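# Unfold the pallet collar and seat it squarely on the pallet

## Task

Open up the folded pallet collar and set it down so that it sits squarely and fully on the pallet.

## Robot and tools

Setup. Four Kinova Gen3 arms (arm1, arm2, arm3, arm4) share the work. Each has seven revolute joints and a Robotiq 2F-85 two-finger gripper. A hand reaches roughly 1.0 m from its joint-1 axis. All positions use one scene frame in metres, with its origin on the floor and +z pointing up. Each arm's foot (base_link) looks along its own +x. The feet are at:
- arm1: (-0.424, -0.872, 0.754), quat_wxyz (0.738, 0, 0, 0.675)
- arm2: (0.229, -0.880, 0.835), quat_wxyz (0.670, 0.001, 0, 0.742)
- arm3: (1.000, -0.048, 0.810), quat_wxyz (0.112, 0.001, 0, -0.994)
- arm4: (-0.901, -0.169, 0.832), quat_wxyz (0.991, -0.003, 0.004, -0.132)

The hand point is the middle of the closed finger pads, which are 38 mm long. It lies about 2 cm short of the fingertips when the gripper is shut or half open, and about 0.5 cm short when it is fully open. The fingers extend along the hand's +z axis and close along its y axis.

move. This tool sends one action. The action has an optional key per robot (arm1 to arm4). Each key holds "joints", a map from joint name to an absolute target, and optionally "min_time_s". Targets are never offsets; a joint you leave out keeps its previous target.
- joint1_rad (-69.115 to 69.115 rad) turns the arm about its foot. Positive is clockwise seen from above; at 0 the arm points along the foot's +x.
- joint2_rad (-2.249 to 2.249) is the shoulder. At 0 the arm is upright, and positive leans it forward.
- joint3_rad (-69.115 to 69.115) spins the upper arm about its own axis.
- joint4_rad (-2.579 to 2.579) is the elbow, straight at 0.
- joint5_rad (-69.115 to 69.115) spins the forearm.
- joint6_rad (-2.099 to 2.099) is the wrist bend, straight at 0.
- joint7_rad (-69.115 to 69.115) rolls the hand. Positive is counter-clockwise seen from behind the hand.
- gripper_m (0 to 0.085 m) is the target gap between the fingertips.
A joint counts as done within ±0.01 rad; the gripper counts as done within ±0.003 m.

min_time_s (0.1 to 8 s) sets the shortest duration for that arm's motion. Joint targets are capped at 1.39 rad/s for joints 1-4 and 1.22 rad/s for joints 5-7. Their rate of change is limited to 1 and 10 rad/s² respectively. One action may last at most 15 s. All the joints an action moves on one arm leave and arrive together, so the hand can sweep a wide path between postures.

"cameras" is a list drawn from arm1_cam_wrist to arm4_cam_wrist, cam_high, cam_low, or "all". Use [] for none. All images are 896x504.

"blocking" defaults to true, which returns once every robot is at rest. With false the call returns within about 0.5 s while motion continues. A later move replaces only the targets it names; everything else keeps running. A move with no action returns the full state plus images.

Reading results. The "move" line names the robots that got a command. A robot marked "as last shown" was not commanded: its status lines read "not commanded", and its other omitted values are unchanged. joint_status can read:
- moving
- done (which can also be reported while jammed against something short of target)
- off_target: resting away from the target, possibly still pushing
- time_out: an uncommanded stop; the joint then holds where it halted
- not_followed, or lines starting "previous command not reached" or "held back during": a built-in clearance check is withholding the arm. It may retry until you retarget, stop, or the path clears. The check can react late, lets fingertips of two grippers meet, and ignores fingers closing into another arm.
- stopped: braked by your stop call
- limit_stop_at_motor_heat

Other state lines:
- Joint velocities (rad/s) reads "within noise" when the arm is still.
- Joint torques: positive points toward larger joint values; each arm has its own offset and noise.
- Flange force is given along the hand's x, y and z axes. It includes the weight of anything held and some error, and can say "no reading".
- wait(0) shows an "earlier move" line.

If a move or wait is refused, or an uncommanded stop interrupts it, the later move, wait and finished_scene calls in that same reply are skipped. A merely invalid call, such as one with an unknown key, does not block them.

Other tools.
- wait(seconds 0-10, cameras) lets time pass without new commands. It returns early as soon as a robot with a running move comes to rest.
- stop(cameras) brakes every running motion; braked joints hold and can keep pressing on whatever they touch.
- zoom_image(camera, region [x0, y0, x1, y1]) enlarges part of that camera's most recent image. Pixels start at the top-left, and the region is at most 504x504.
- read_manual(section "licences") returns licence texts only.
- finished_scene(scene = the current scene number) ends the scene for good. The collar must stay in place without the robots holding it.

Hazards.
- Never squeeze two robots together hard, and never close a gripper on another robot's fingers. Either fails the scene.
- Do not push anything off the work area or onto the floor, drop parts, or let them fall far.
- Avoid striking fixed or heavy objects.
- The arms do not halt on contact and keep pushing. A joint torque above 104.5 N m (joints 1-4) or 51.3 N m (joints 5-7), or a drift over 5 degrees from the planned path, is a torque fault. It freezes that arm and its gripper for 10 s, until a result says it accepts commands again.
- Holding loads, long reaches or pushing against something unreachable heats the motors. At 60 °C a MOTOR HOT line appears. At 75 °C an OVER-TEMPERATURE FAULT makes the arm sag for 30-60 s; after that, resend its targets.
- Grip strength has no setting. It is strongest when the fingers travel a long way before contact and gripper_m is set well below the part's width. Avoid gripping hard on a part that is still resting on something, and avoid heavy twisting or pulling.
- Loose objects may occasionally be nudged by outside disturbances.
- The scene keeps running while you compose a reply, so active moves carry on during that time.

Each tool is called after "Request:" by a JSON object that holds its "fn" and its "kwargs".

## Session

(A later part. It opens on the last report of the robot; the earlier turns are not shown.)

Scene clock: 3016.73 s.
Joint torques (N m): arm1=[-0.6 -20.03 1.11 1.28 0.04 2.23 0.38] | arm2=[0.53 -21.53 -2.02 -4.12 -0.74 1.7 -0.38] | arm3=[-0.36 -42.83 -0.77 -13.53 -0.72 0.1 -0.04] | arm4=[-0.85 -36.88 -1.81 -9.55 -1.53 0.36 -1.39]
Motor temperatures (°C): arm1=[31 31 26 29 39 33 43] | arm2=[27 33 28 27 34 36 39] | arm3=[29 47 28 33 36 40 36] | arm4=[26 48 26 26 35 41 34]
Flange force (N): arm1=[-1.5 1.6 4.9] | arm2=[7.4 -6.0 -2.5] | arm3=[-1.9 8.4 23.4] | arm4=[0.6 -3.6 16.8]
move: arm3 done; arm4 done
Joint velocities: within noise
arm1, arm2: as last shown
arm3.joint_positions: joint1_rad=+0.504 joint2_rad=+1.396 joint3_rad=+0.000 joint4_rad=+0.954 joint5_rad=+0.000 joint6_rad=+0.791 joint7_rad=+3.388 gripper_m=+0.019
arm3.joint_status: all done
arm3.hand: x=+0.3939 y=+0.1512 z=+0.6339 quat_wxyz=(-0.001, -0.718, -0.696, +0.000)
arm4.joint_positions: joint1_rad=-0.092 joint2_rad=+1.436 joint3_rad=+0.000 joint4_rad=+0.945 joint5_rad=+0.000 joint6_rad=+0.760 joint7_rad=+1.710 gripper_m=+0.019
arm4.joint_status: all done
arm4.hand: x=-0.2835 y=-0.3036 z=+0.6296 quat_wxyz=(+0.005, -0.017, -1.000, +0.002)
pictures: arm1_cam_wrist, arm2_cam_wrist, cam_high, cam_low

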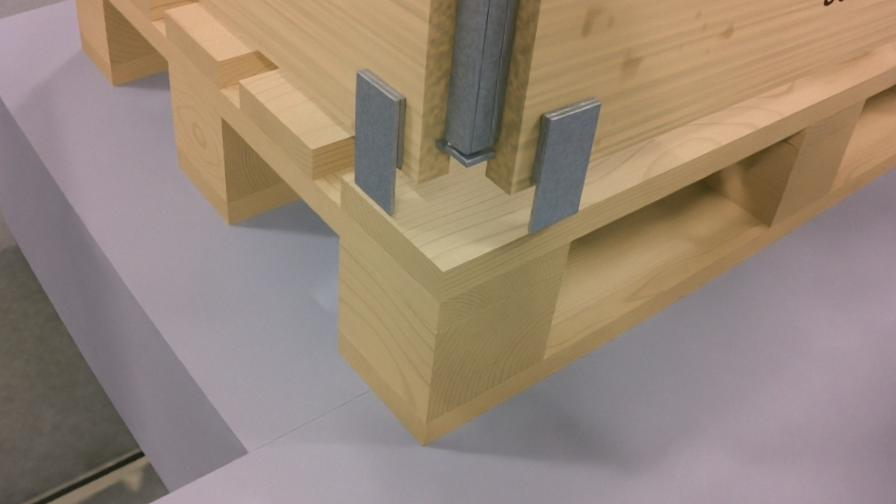

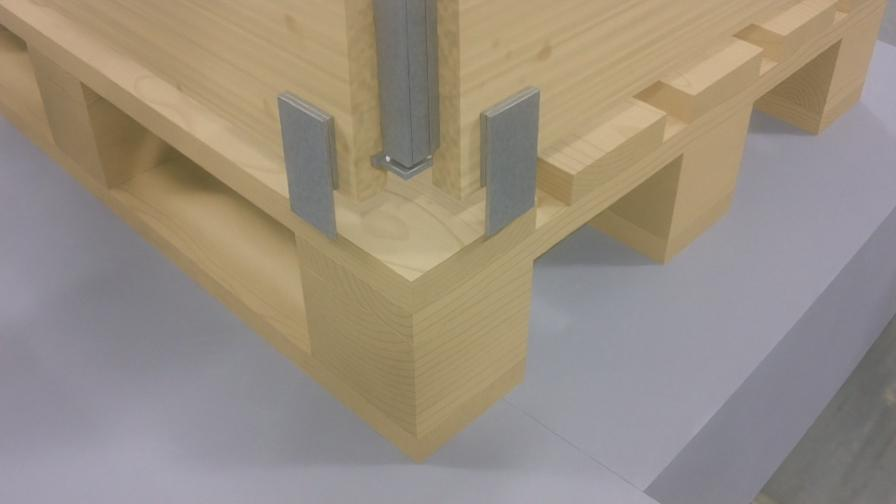

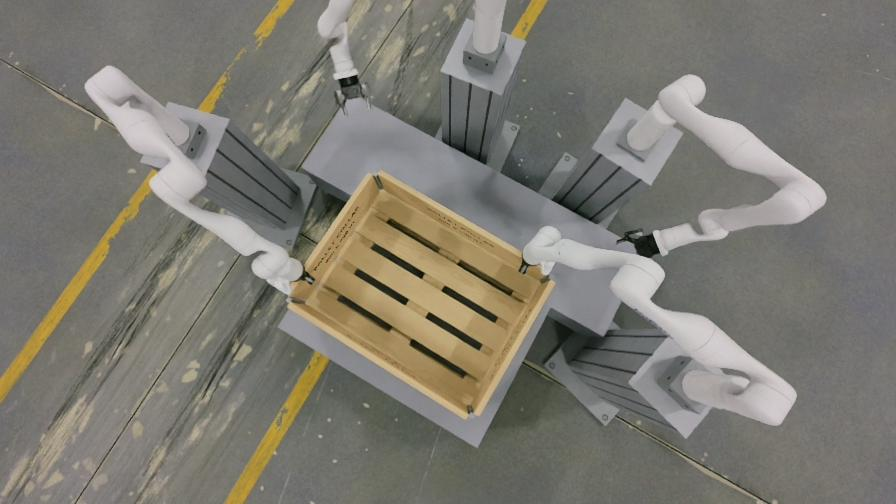

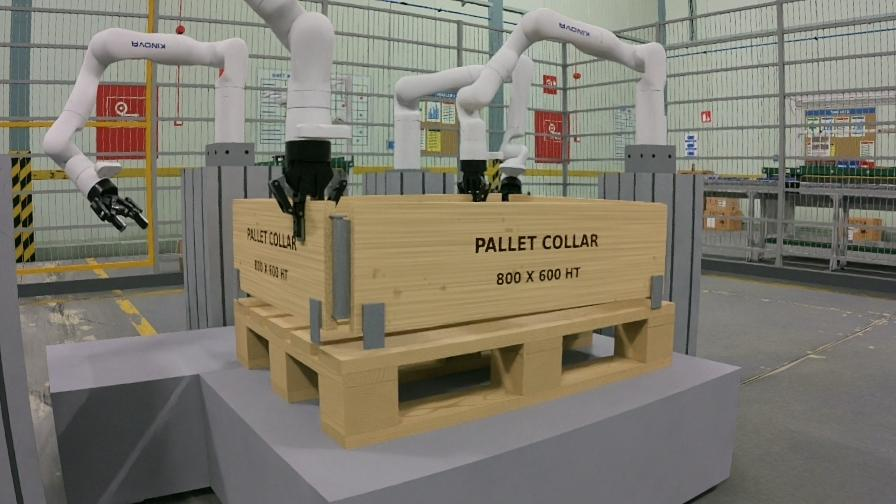

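Request:
{"fn": "move", "kwargs": {"arm3": {"joints": {"joint1_rad": 0.514, "joint2_rad": 1.4167, "joint4_rad": 0.8963, "joint6_rad": 0.8286, "joint7_rad": 3.4067}, "min_time_s": 1.5}, "arm4": {"joints": {"joint1_rad": -0.0965, "joint2_rad": 1.4218, "joint4_rad": 0.9711, "joint6_rad": 0.7487, "joint7_rad": 1.7147}, "min_time_s": 1.5}, "cameras": ["arm1_cam_wrist", "arm2_cam_wrist", "cam_low"]}}

Request:
{"fn": "zoom_image", "kwargs": {"camera": "cam_low", "region": [290, 280, 450, 400]}}

Request:
{"fn": "zoom_image", "kwargs": {"camera": "cam_low", "region": [580, 250, 720, 350]}}

Request:
{"fn": "zoom_image", "kwargs": {"camera": "arm2_cam_wrist", "region": [380, 150, 560, 310]}}

Request:
{"fn": "zoom_image", "kwargs": {"camera": "arm2_cam_wrist", "region": [270, 150, 450, 310]}}

Request:
{"fn": "zoom_image", "kwargs": {"camera": "arm1_cam_wrist", "region": [330, 140, 490, 290]}}

Request:
{"fn": "zoom_image", "kwargs": {"camera": "arm1_cam_wrist", "region": [430, 140, 610, 290]}}

Scene clock: 3470.47 s.
Joint torques (N m): arm1=[-0.6 -20.14 1.16 1.3 0.07 2.2 0.39] | arm2=[0.55 -21.54 -2 -4.07 -0.75 1.75 -0.33] | arm3=[0.26 -43.96 1.69 -14.23 0.86 -0.58 -0.02] | arm4=[2.47 -44.09 -2.28 -11.15 -2.69 1.57 -1.02]
Motor temperatures (°C): arm1=[31 32 26 29 38 33 43] | arm2=[27 34 28 27 34 36 39] | arm3=[28 46 27 32 36 40 36] | arm4=[26 46 25 26 35 40 34]
Flange force (N): arm1=[-1.8 1.5 4.9] | arm2=[7.3 -5.7 -2.4] | arm3=[-2.4 6.3 23.7] | arm4=[-0.2 2.2 30.5]
move: arm3 done; arm4 done
Joint velocities: within noise
arm1, arm2: as last shown
arm3.joint_positions: joint1_rad=+0.514 joint2_rad=+1.417 joint3_rad=+0.000 joint4_rad=+0.896 joint5_rad=+0.000 joint6_rad=+0.829 joint7_rad=+3.407 gripper_m=+0.019
arm3.joint_status: all done
arm3.hand: x=+0.3869 y=+0.1602 z=+0.6340 quat_wxyz=(-0.001, -0.715, -0.699, +0.000)
arm4.joint_positions: joint1_rad=-0.097 joint2_rad=+1.422 joint3_rad=+0.000 joint4_rad=+0.971 joint5_rad=+0.000 joint6_rad=+0.749 joint7_rad=+1.715 gripper_m=+0.019
arm4.joint_status: all done
arm4.hand: x=-0.2863 y=-0.3005 z=+0.6330 quat_wxyz=(+0.005, -0.013, -1.000, +0.002)

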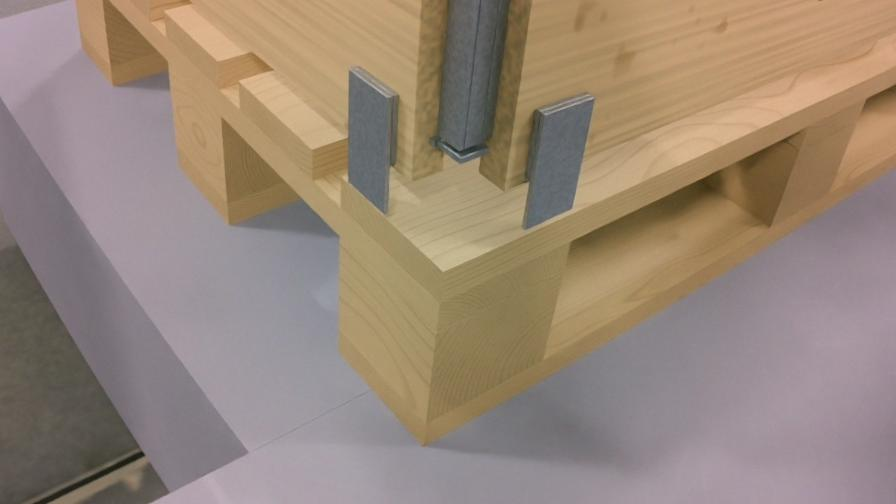

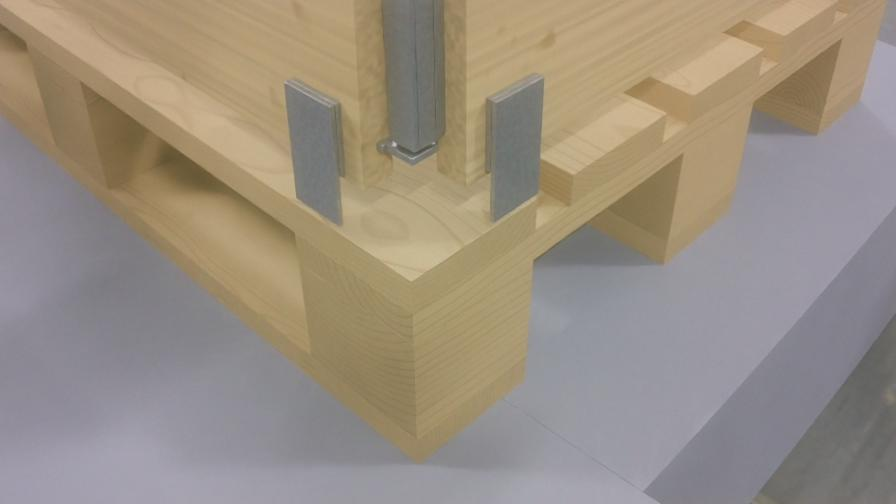

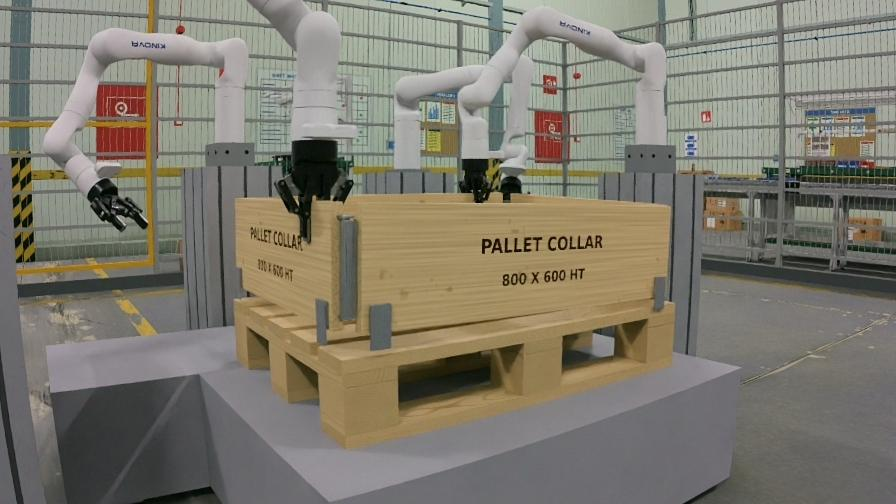

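Scaled by 3.150 from the camera's image (finer frame: 1280x720).

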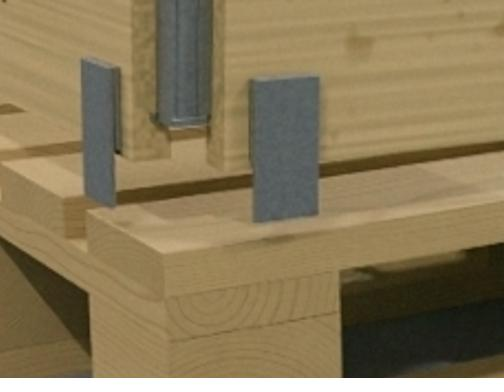

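Scaled by 3.600 from the camera's image (finer frame: 1280x720).

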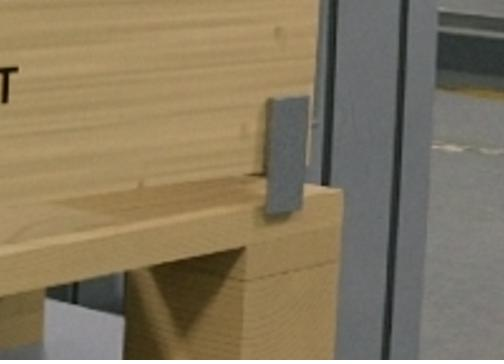

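Scaled by 2.800 from the camera's image (finer frame: 1280x720).

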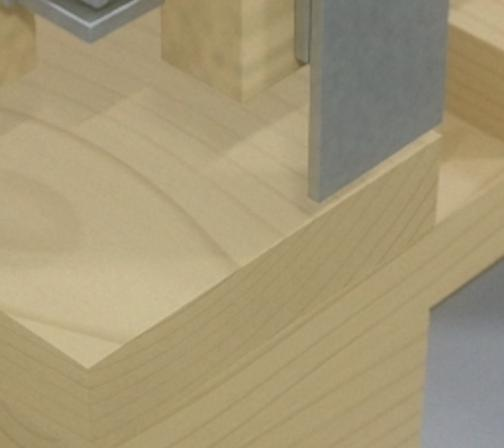

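Scaled by 2.800 from the camera's image (finer frame: 1280x720).

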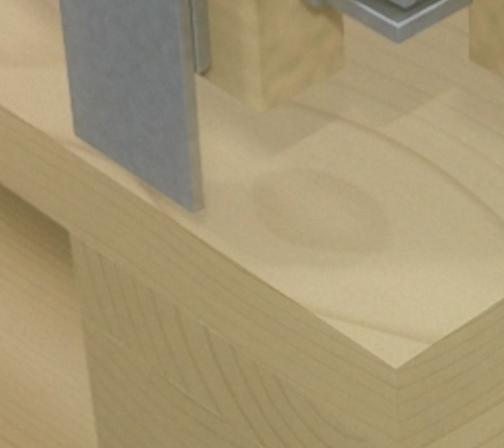

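Scaled by 3.150 from the camera's image (finer frame: 1280x720).

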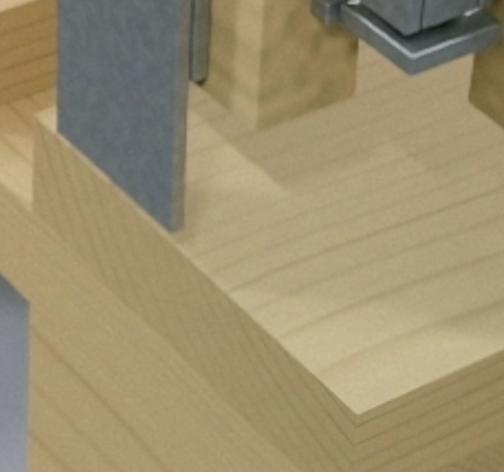

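Scaled by 2.800 from the camera's image (finer frame: 1280x720).

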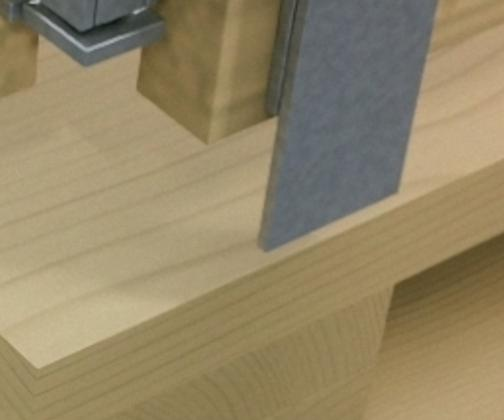

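Request:
{"fn": "move", "kwargs": {"arm3": {"joints": {"joint1_rad": 0.5143, "joint2_rad": 1.4402, "joint4_rad": 0.8825, "joint6_rad": 0.8189, "joint7_rad": 3.407}, "min_time_s": 1.5}, "arm4": {"joints": {"joint1_rad": -0.0966, "joint2_rad": 1.4486, "joint4_rad": 0.9479, "joint6_rad": 0.7451, "joint7_rad": 1.7145}, "min_time_s": 1.5}, "cameras": ["arm1_cam_wrist", "arm2_cam_wrist", "cam_low"]}}

Request:
{"fn": "zoom_image", "kwargs": {"camera": "cam_low", "region": [290, 280, 450, 400]}}

Request:
{"fn": "zoom_image", "kwargs": {"camera": "cam_low", "region": [580, 250, 720, 350]}}

Request:
{"fn": "zoom_image", "kwargs": {"camera": "arm2_cam_wrist", "region": [380, 150, 560, 310]}}

Request:
{"fn": "zoom_image", "kwargs": {"camera": "arm2_cam_wrist", "region": [270, 150, 450, 310]}}

Request:
{"fn": "zoom_image", "kwargs": {"camera": "arm1_cam_wrist", "region": [330, 140, 490, 290]}}

Request:
{"fn": "zoom_image", "kwargs": {"camera": "arm1_cam_wrist", "region": [430, 140, 610, 290]}}

Scene clock: 3532.77 s.
Joint torques (N m): arm1=[-0.53 -20.11 1.21 1.29 0.07 2.2 0.38] | arm2=[0.53 -21.49 -2 -4.13 -0.67 1.75 -0.3] | arm3=[0.32 -43.71 1.81 -14.06 1.01 -0.48 0.09] | arm4=[2.71 -44.23 -2.31 -11.09 -2.73 1.57 -1.09]
Motor temperatures (°C): arm1=[31 32 26 29 38 33 43] | arm2=[27 35 28 27 34 36 39] | arm3=[28 46 27 33 36 40 36] | arm4=[26 54 25 26 35 40 34]
Flange force (N): arm1=[-1.8 1.6 4.8] | arm2=[7.6 -6.0 -2.4] | arm3=[-2.9 6.8 23.2] | arm4=[-0.4 2.5 30.6]
move: arm3 done; arm4 done
Joint velocities: within noise
arm1, arm2: as last shown
arm3.joint_positions: joint1_rad=+0.514 joint2_rad=+1.440 joint3_rad=+0.000 joint4_rad=+0.882 joint5_rad=+0.000 joint6_rad=+0.819 joint7_rad=+3.407 gripper_m=+0.019
arm3.joint_status: all done
arm3.hand: x=+0.3876 y=+0.1601 z=+0.6220 quat_wxyz=(-0.001, -0.715, -0.699, +0.000)
arm4.joint_positions: joint1_rad=-0.097 joint2_rad=+1.449 joint3_rad=+0.000 joint4_rad=+0.948 joint5_rad=+0.000 joint6_rad=+0.745 joint7_rad=+1.715 gripper_m=+0.019
arm4.joint_status: all done
arm4.hand: x=-0.2857 y=-0.3007 z=+0.6211 quat_wxyz=(+0.005, -0.013, -1.000, +0.002)

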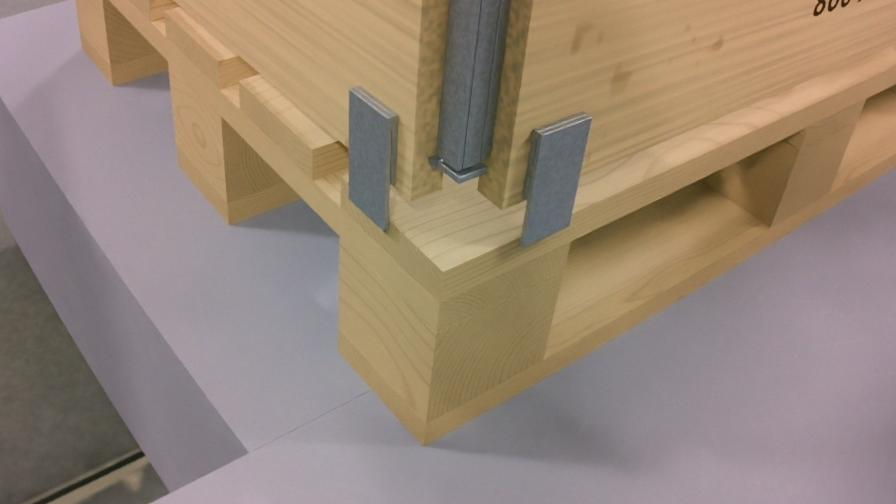

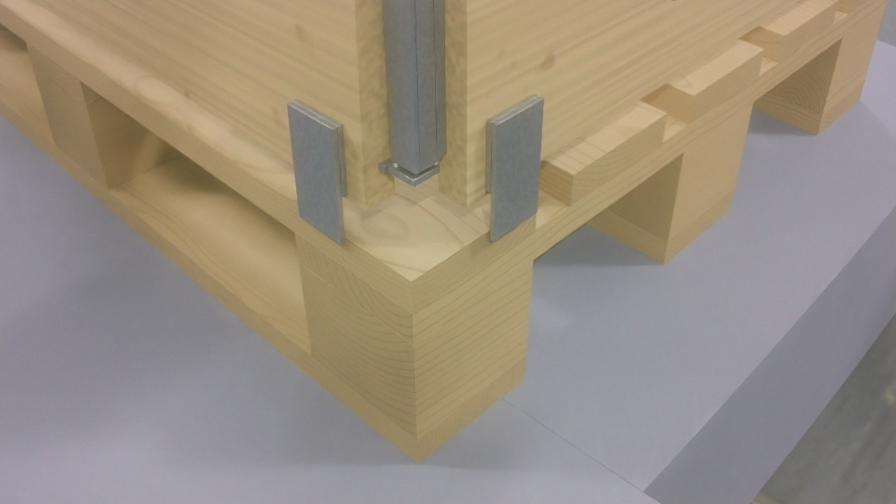

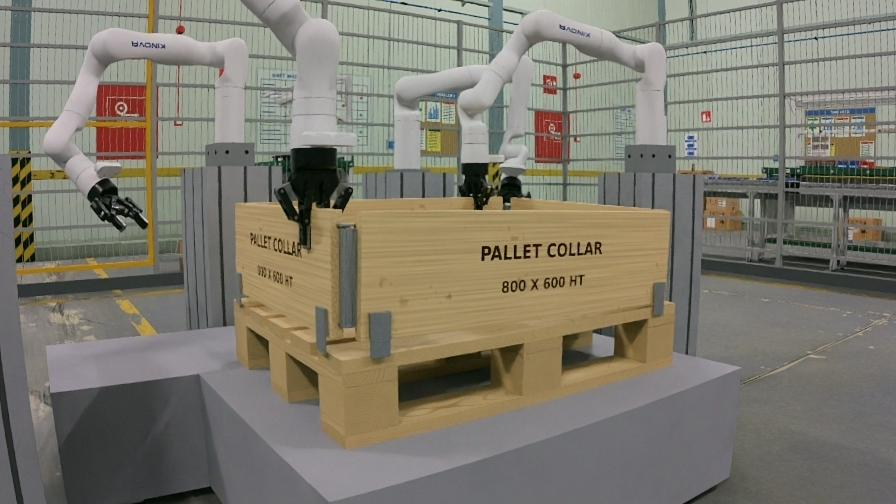

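Scaled by 3.150 from the camera's image (finer frame: 1280x720).

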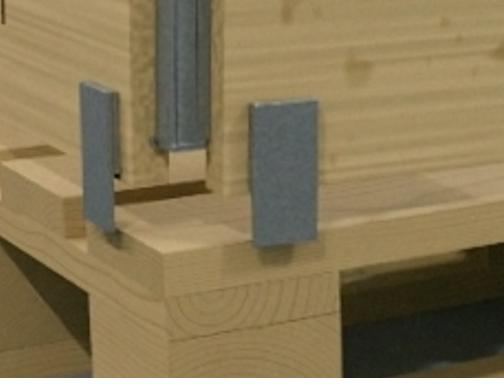

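Scaled by 3.600 from the camera's image (finer frame: 1280x720).

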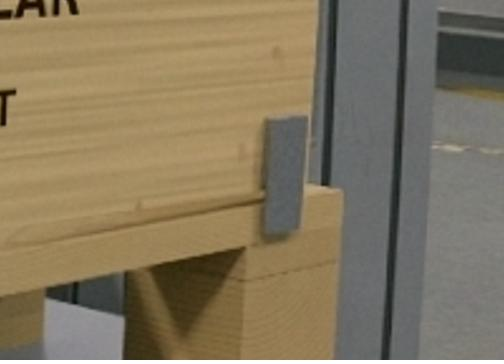

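Scaled by 2.800 from the camera's image (finer frame: 1280x720).

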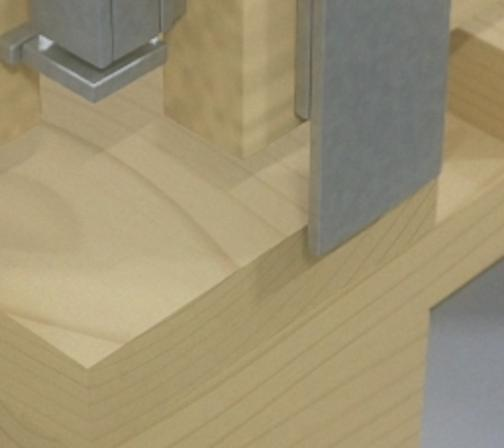

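Scaled by 2.800 from the camera's image (finer frame: 1280x720).

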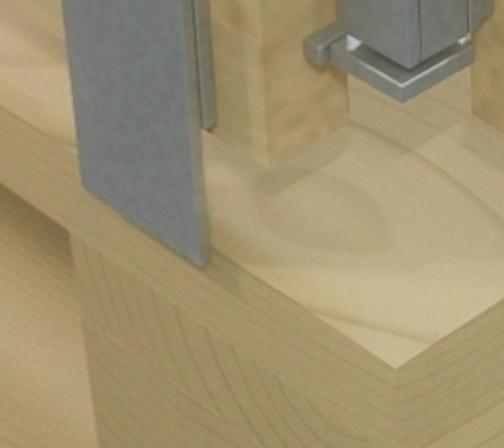

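Scaled by 3.150 from the camera's image (finer frame: 1280x720).

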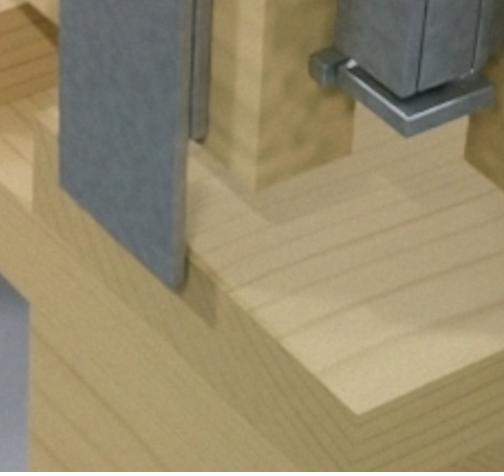

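Scaled by 2.800 from the camera's image (finer frame: 1280x720).

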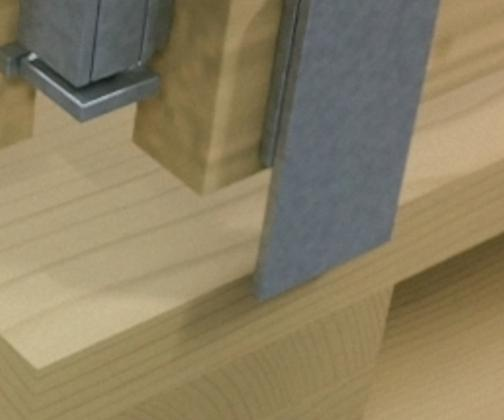

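Request:
{"fn": "move", "kwargs": {"arm3": {"joints": {"joint1_rad": 0.5143, "joint2_rad": 1.483, "joint4_rad": 0.8488, "joint6_rad": 0.8098, "joint7_rad": 3.407}, "min_time_s": 2}, "arm4": {"joints": {"joint1_rad": -0.0966, "joint2_rad": 1.4924, "joint4_rad": 0.9121, "joint6_rad": 0.7371, "joint7_rad": 1.7145}, "min_time_s": 2}, "cameras": ["arm1_cam_wrist", "arm2_cam_wrist", "cam_low"]}}

Request:
{"fn": "zoom_image", "kwargs": {"camera": "cam_low", "region": [290, 280, 450, 400]}}

Request:
{"fn": "zoom_image", "kwargs": {"camera": "cam_low", "region": [580, 250, 720, 350]}}

Scene clock: 3557.50 s.
Joint torques (N m): arm1=[-0.55 -20.02 1.13 1.34 0.03 2.23 0.37] | arm2=[0.61 -21.58 -2.06 -4.11 -0.71 1.67 -0.37] | arm3=[-0.66 -40.92 -0.5 -12.61 -0.29 0.68 0.16] | arm4=[0.3 -39.61 -1.1 -11.04 -1.28 -0.74 -1.3]
Motor temperatures (°C): arm1=[31 32 26 29 38 33 43] | arm2=[27 35 28 27 34 36 39] | arm3=[28 46 27 33 36 40 36] | arm4=[26 54 25 26 35 40 34]
Flange force (N): arm1=[-1.6 1.4 4.8] | arm2=[7.2 -5.7 -2.4] | arm3=[-2.4 9.9 19.6] | arm4=[0.7 -1.6 19.4]
move: arm3 done; arm4 done
Joint velocities: within noise
arm1, arm2: as last shown
arm3.joint_positions: joint1_rad=+0.514 joint2_rad=+1.483 joint3_rad=+0.000 joint4_rad=+0.849 joint5_rad=+0.000 joint6_rad=+0.810 joint7_rad=+3.407 gripper_m=+0.019
arm3.joint_status: all done
arm3.hand: x=+0.3876 y=+0.1601 z=+0.6020 quat_wxyz=(-0.001, -0.715, -0.699, +0.000)
arm4.joint_positions: joint1_rad=-0.097 joint2_rad=+1.492 joint3_rad=+0.000 joint4_rad=+0.912 joint5_rad=+0.000 joint6_rad=+0.737 joint7_rad=+1.715 gripper_m=+0.019
arm4.joint_status: all done
arm4.hand: x=-0.2859 y=-0.3007 z=+0.6010 quat_wxyz=(+0.005, -0.013, -1.000, +0.002)

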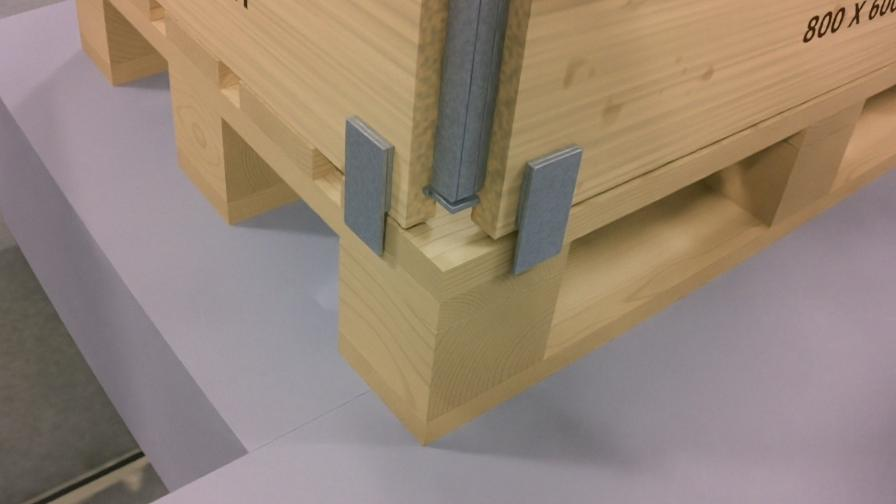

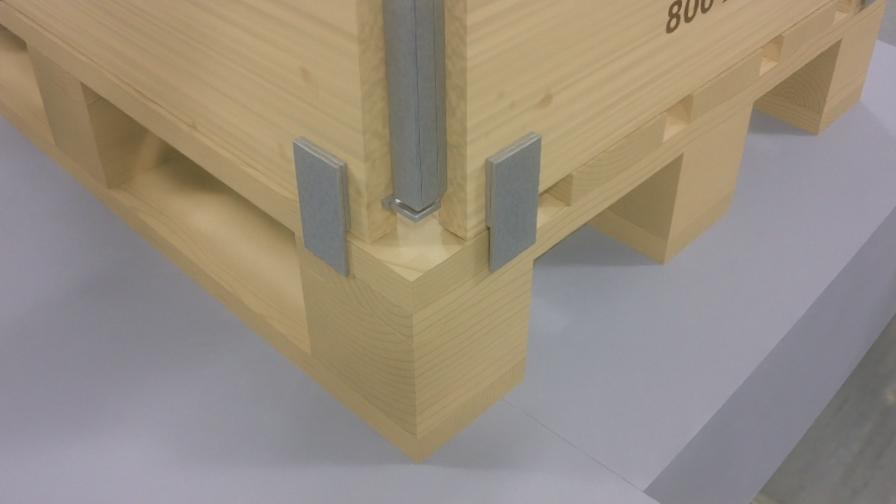

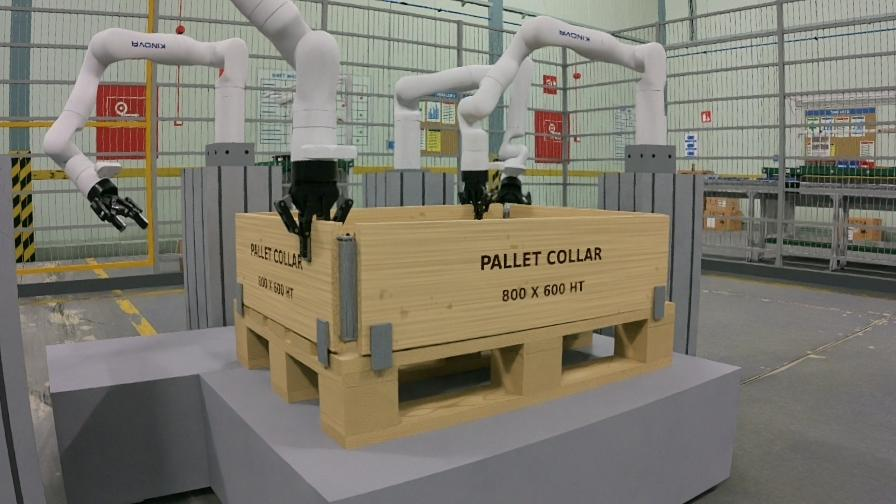

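Scaled by 3.150 from the camera's image (finer frame: 1280x720).

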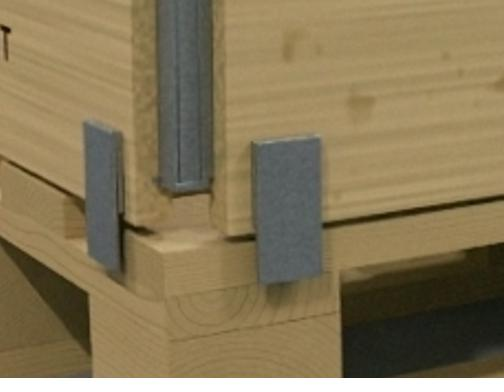

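Scaled by 3.600 from the camera's image (finer frame: 1280x720).

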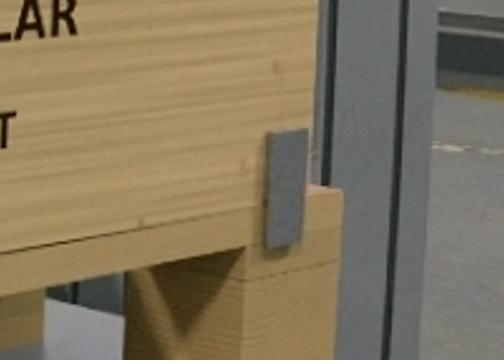

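Request:
{"fn": "move", "kwargs": {"arm3": {"joints": {"joint2_rad": 1.4918, "joint4_rad": 0.8413, "joint6_rad": 0.8085}, "min_time_s": 1}, "arm4": {"joints": {"joint2_rad": 1.5013, "joint4_rad": 0.9043, "joint6_rad": 0.736}, "min_time_s": 1}, "cameras": ["arm1_cam_wrist", "arm2_cam_wrist", "cam_low"]}}

Request:
{"fn": "zoom_image", "kwargs": {"camera": "cam_low", "region": [290, 280, 450, 400]}}

Request:
{"fn": "zoom_image", "kwargs": {"camera": "arm1_cam_wrist", "region": [330, 140, 610, 290]}}

Request:
{"fn": "zoom_image", "kwargs": {"camera": "arm2_cam_wrist", "region": [280, 150, 560, 310]}}

Scene clock: 3589.70 s.
Joint torques (N m): arm1=[-0.52 -20.09 1.11 1.35 0.09 2.24 0.43] | arm2=[0.51 -21.52 -1.99 -4.14 -0.73 1.69 -0.37] | arm3=[-1.97 -37.44 -0.57 -12.09 -0.15 -0.36 -0.17] | arm4=[-0.05 -35.47 -1.31 -9.87 -1.36 -0.15 -1.28]
Motor temperatures (°C): arm1=[31 32 26 29 38 33 43] | arm2=[27 35 28 27 34 36 39] | arm3=[28 46 27 33 36 40 36] | arm4=[26 53 25 26 35 40 34]
Flange force (N): arm1=[-1.8 1.6 4.9] | arm2=[7.5 -6.1 -2.5] | arm3=[-0.1 11.0 12.4] | arm4=[4.5 -1.4 12.6]
move: arm3 done; arm4 done
Joint velocities: within noise
arm1, arm2: as last shown
arm3.joint_positions: joint1_rad=+0.514 joint2_rad=+1.492 joint3_rad=+0.000 joint4_rad=+0.841 joint5_rad=+0.000 joint6_rad=+0.808 joint7_rad=+3.407 gripper_m=+0.019
arm3.joint_status: all done
arm3.hand: x=+0.3876 y=+0.1601 z=+0.5980 quat_wxyz=(-0.001, -0.715, -0.699, +0.000)
arm4.joint_positions: joint1_rad=-0.097 joint2_rad=+1.501 joint3_rad=+0.000 joint4_rad=+0.904 joint5_rad=+0.000 joint6_rad=+0.736 joint7_rad=+1.715 gripper_m=+0.019
arm4.joint_status: all done
arm4.hand: x=-0.2859 y=-0.3008 z=+0.5971 quat_wxyz=(+0.005, -0.013, -1.000, +0.002)

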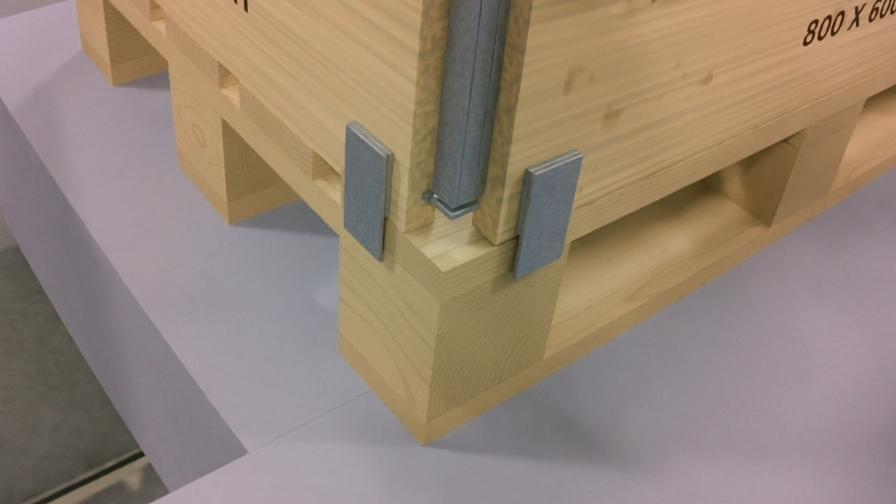

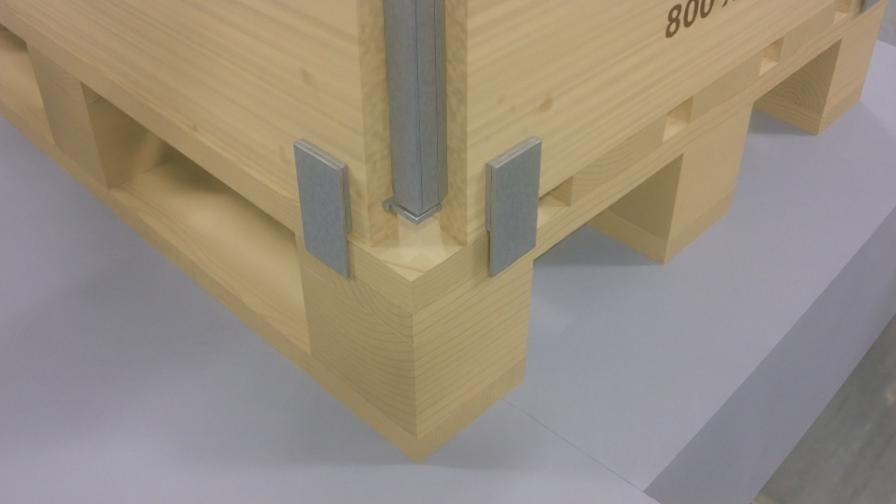

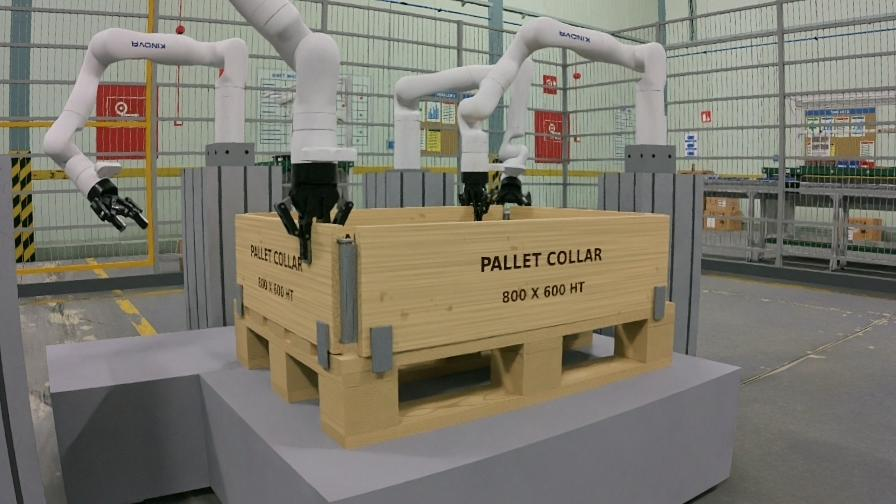

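Scaled by 3.150 from the camera's image (finer frame: 1280x720).

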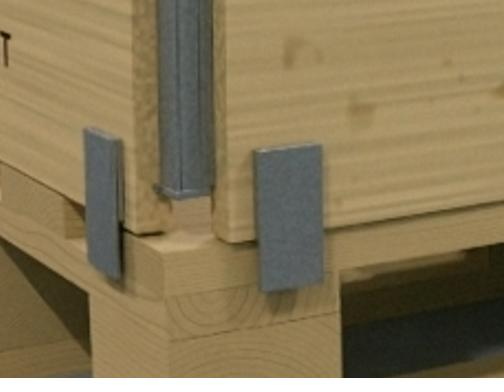

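Scaled by 1.800 from the camera's image (finer frame: 1280x720).

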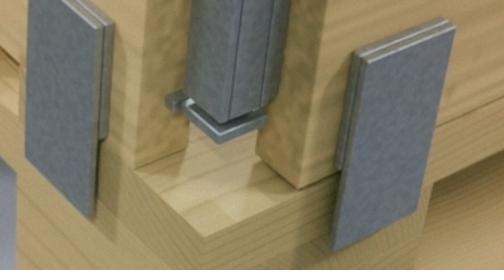

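Scaled by 1.800 from the camera's image (finer frame: 1280x720).

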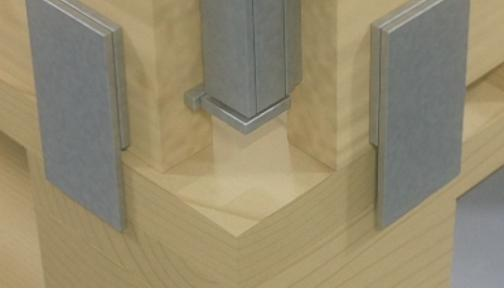

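Request:
{"fn": "move", "kwargs": {"arm3": {"joints": {"joint2_rad": 1.4984, "joint4_rad": 0.8357, "joint6_rad": 0.8075}, "min_time_s": 0.8}, "arm4": {"joints": {"joint2_rad": 1.5081, "joint4_rad": 0.8984, "joint6_rad": 0.7351}, "min_time_s": 0.8}}}

Scene clock: 3600.23 s.
Joint torques (N m): arm1=[-0.58 -20.08 1.15 1.27 0.06 2.25 0.4] | arm2=[0.6 -21.51 -1.98 -4.09 -0.75 1.69 -0.33] | arm3=[-4.05 -28.84 -1.29 -12.18 -0.09 -3.39 -0.38] | arm4=[-0.23 -21.06 -1.37 -11.56 -1.09 -4.88 -1.26]
Motor temperatures (°C): arm1=[31 32 26 29 38 33 43] | arm2=[27 35 28 27 34 36 39] | arm3=[28 45 27 33 36 40 36] | arm4=[26 52 25 26 35 40 34]
Flange force (N): arm1=[-1.6 1.7 4.9] | arm2=[7.4 -5.7 -2.4] | arm3=[1.1 19.2 -7.8] | arm4=[24.8 2.1 -24.5]
move: arm3 done; arm4 done
Joint velocities: within noise
arm1, arm2: as last shown
arm3.joint_positions: joint1_rad=+0.514 joint2_rad=+1.498 joint3_rad=+0.000 joint4_rad=+0.836 joint5_rad=+0.000 joint6_rad=+0.808 joint7_rad=+3.407 gripper_m=+0.019
arm3.joint_status: all done
arm3.hand: x=+0.3876 y=+0.1601 z=+0.5951 quat_wxyz=(-0.001, -0.715, -0.699, +0.000)
arm4.joint_positions: joint1_rad=-0.097 joint2_rad=+1.508 joint3_rad=+0.000 joint4_rad=+0.898 joint5_rad=+0.000 joint6_rad=+0.735 joint7_rad=+1.715 gripper_m=+0.019
arm4.joint_status: all done
arm4.hand: x=-0.2860 y=-0.3008 z=+0.5940 quat_wxyz=(+0.005, -0.013, -1.000, +0.002)
pictures: none

Request:
{"fn": "move", "kwargs": {"arm3": {"joints": {"joint2_rad": 1.4978, "joint4_rad": 0.8362, "joint6_rad": 0.8076}, "min_time_s": 0.5}, "arm4": {"joints": {"joint2_rad": 1.506, "joint4_rad": 0.9003, "joint6_rad": 0.7354}, "min_time_s": 0.5}}}

Request:
{"fn": "move", "kwargs": {"arm3": {"joints": {"gripper_m": 0.05}}, "arm4": {"joints": {"gripper_m": 0.05}}, "cameras": ["arm1_cam_wrist", "arm2_cam_wrist", "cam_low", "cam_high"]}}

Request:
{"fn": "zoom_image", "kwargs": {"camera": "cam_low", "region": [210, 180, 460, 400]}}

Request:
{"fn": "zoom_image", "kwargs": {"camera": "cam_high", "region": [280, 160, 570, 430]}}

Scene clock: 3619.30 s.
Joint torques (N m): arm1=[-0.55 -20.08 1.21 1.28 0.07 2.29 0.41] | arm2=[0.66 -21.56 -1.93 -4.11 -0.74 1.73 -0.33] | arm3=[-3.59 -31.02 -0.89 -11.78 0.12 -2.36 -0.27] | arm4=[0.81 -30.16 -0.57 -7.67 -0.95 0.6 -1.18]
Motor temperatures (°C): arm1=[31 32 26 29 38 33 43] | arm2=[27 35 28 27 34 36 39] | arm3=[28 45 27 33 36 40 36] | arm4=[26 51 25 26 35 41 34]
Flange force (N): arm1=[-1.7 1.8 4.9] | arm2=[7.5 -5.8 -2.2] | arm3=[1.2 15.8 -1.9] | arm4=[4.8 0.2 5.2]
move: arm3 done; arm4 done
Joint velocities: within noise
arm1.joint_positions: joint1_rad=-1.188 joint2_rad=+1.362 joint3_rad=+0.000 joint4_rad=+1.867 joint5_rad=+1.330 joint6_rad=+0.843 joint7_rad=+1.571 gripper_m=+0.085
arm1.joint_status: not commanded
arm1.hand: x=-0.5873 y=-0.5073 z=+0.6110 quat_wxyz=(-0.139, +0.818, +0.393, +0.396)
arm2: as last shown
arm3.joint_positions: joint1_rad=+0.514 joint2_rad=+1.498 joint3_rad=+0.000 joint4_rad=+0.836 joint5_rad=+0.000 joint6_rad=+0.808 joint7_rad=+3.407 gripper_m=+0.019
arm3.joint_status: all done
arm3.hand: x=+0.3876 y=+0.1601 z=+0.5953 quat_wxyz=(-0.001, -0.715, -0.699, +0.000)
arm4.joint_positions: joint1_rad=-0.097 joint2_rad=+1.506 joint3_rad=+0.000 joint4_rad=+0.900 joint5_rad=+0.000 joint6_rad=+0.735 joint7_rad=+1.715 gripper_m=+0.019
arm4.joint_status: all done
arm4.hand: x=-0.2860 y=-0.3008 z=+0.5949 quat_wxyz=(+0.005, -0.013, -1.000, +0.002)
pictures: none

Scene clock: 3620.20 s.
Joint torques (N m): arm1=[-0.56 -20.05 1.22 1.29 0.06 2.24 0.39] | arm2=[0.6 -21.59 -2.06 -4.12 -0.74 1.71 -0.37] | arm3=[-0.75 -26.22 0.44 -7.19 0.53 0.06 -0.01] | arm4=[0.38 -26.05 -0.48 -5.85 -0.17 0.35 -0.02]
Motor temperatures (°C): arm1=[31 32 26 29 38 33 43] | arm2=[27 35 28 27 34 36 39] | arm3=[28 45 27 33 36 40 36] | arm4=[26 51 25 26 35 41 34]
Flange force (N): arm1=[-1.7 1.6 4.8] | arm2=[7.3 -5.8 -2.4] | arm3=[-0.8 6.2 -3.0] | arm4=[1.0 0.6 -0.5]
move: arm3 done; arm4 done
Joint velocities: within noise
arm1: as last shown
arm2.joint_positions: joint1_rad=+1.257 joint2_rad=+1.637 joint3_rad=+0.000 joint4_rad=+1.029 joint5_rad=-0.920 joint6_rad=+1.105 joint7_rad=+1.074 gripper_m=+0.085
arm2.joint_status: not commanded
arm2.hand: x=+0.5863 y=-0.5066 z=+0.6114 quat_wxyz=(+0.389, -0.346, -0.838, -0.162)
arm3.joint_positions: joint1_rad=+0.514 joint2_rad=+1.498 joint3_rad=+0.000 joint4_rad=+0.836 joint5_rad=+0.000 joint6_rad=+0.808 joint7_rad=+3.407 gripper_m=+0.050
arm3.joint_status: all done
arm3.hand: x=+0.3876 y=+0.1601 z=+0.5953 quat_wxyz=(-0.001, -0.715, -0.699, +0.000)
arm4.joint_positions: joint1_rad=-0.097 joint2_rad=+1.506 joint3_rad=+0.000 joint4_rad=+0.900 joint5_rad=+0.000 joint6_rad=+0.735 joint7_rad=+1.715 gripper_m=+0.050
arm4.joint_status: all done
arm4.hand: x=-0.2860 y=-0.3008 z=+0.5949 quat_wxyz=(+0.005, -0.013, -1.000, +0.002)
pictures: arm1_cam_wrist, arm2_cam_wrist, cam_high, cam_low

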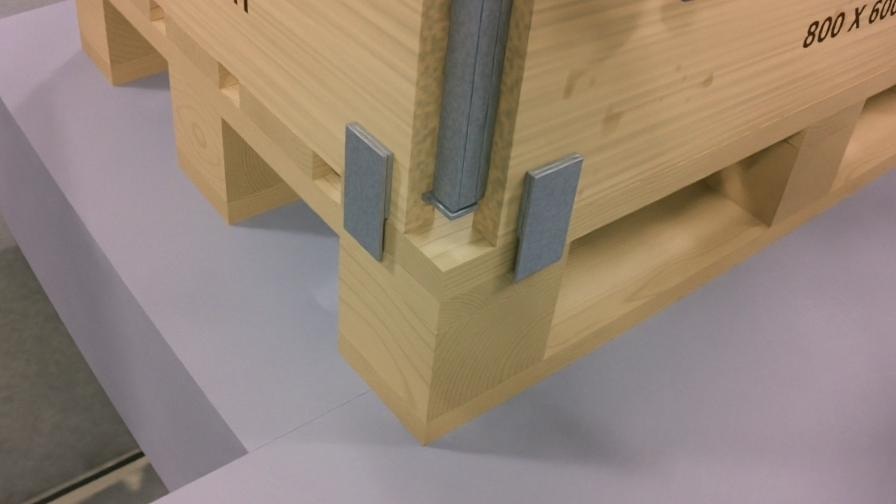

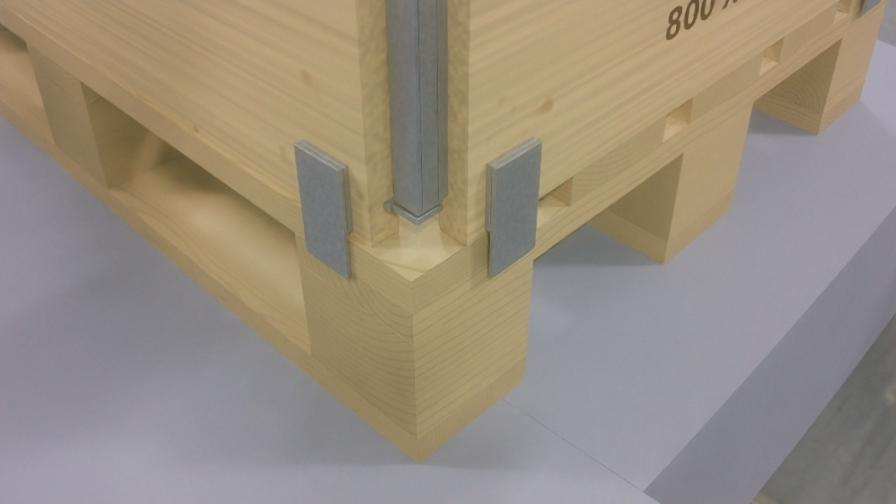

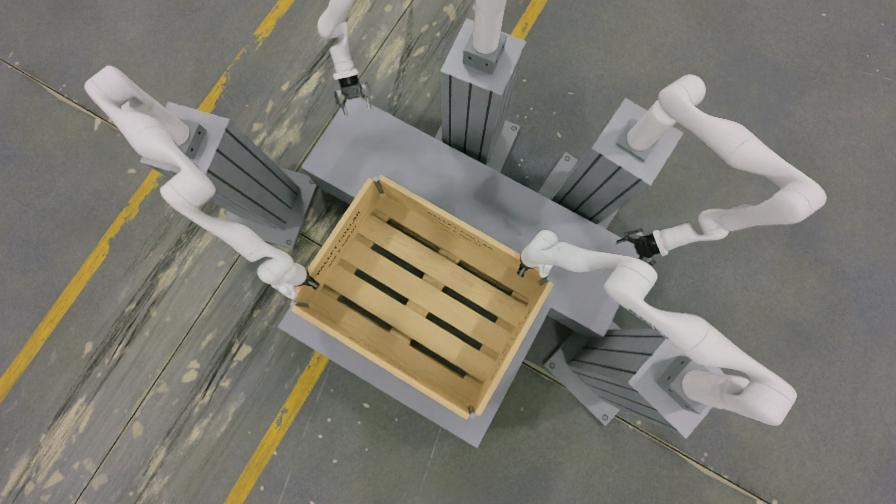

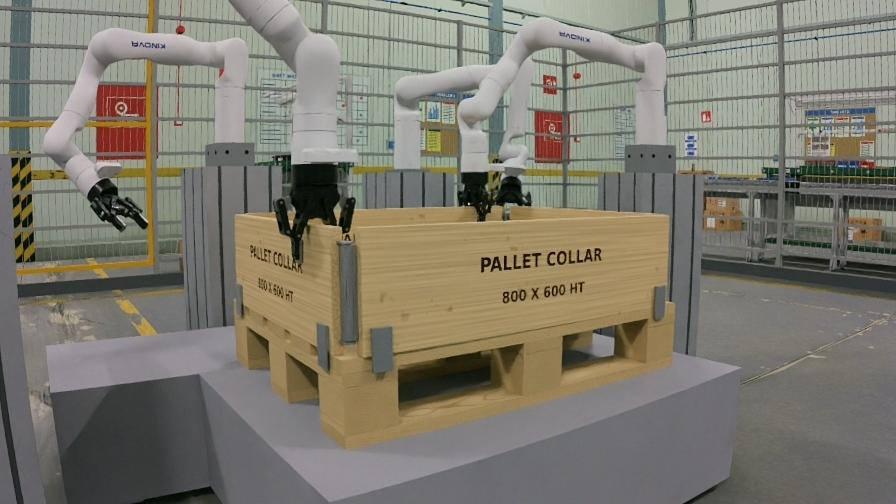

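Scaled by 2.016 from the camera's image (finer frame: 1280x720).

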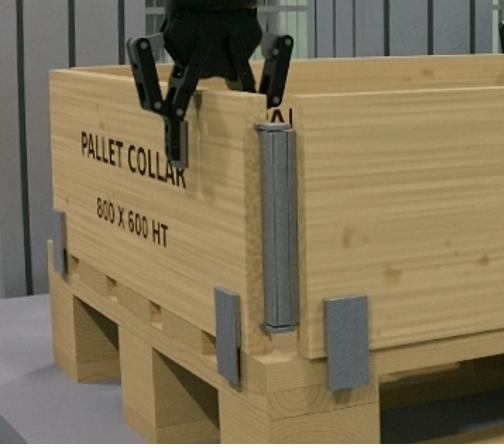

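Scaled by 1.738 from the camera's image (finer frame: 1280x720).

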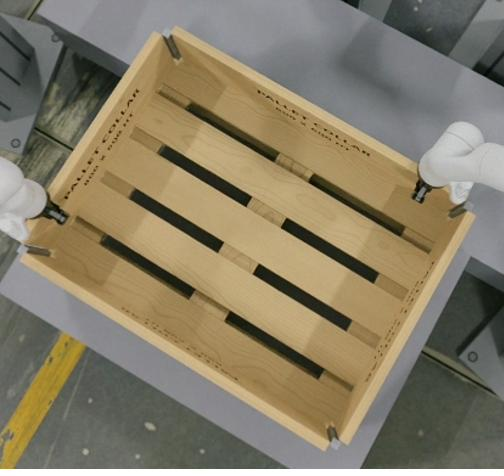

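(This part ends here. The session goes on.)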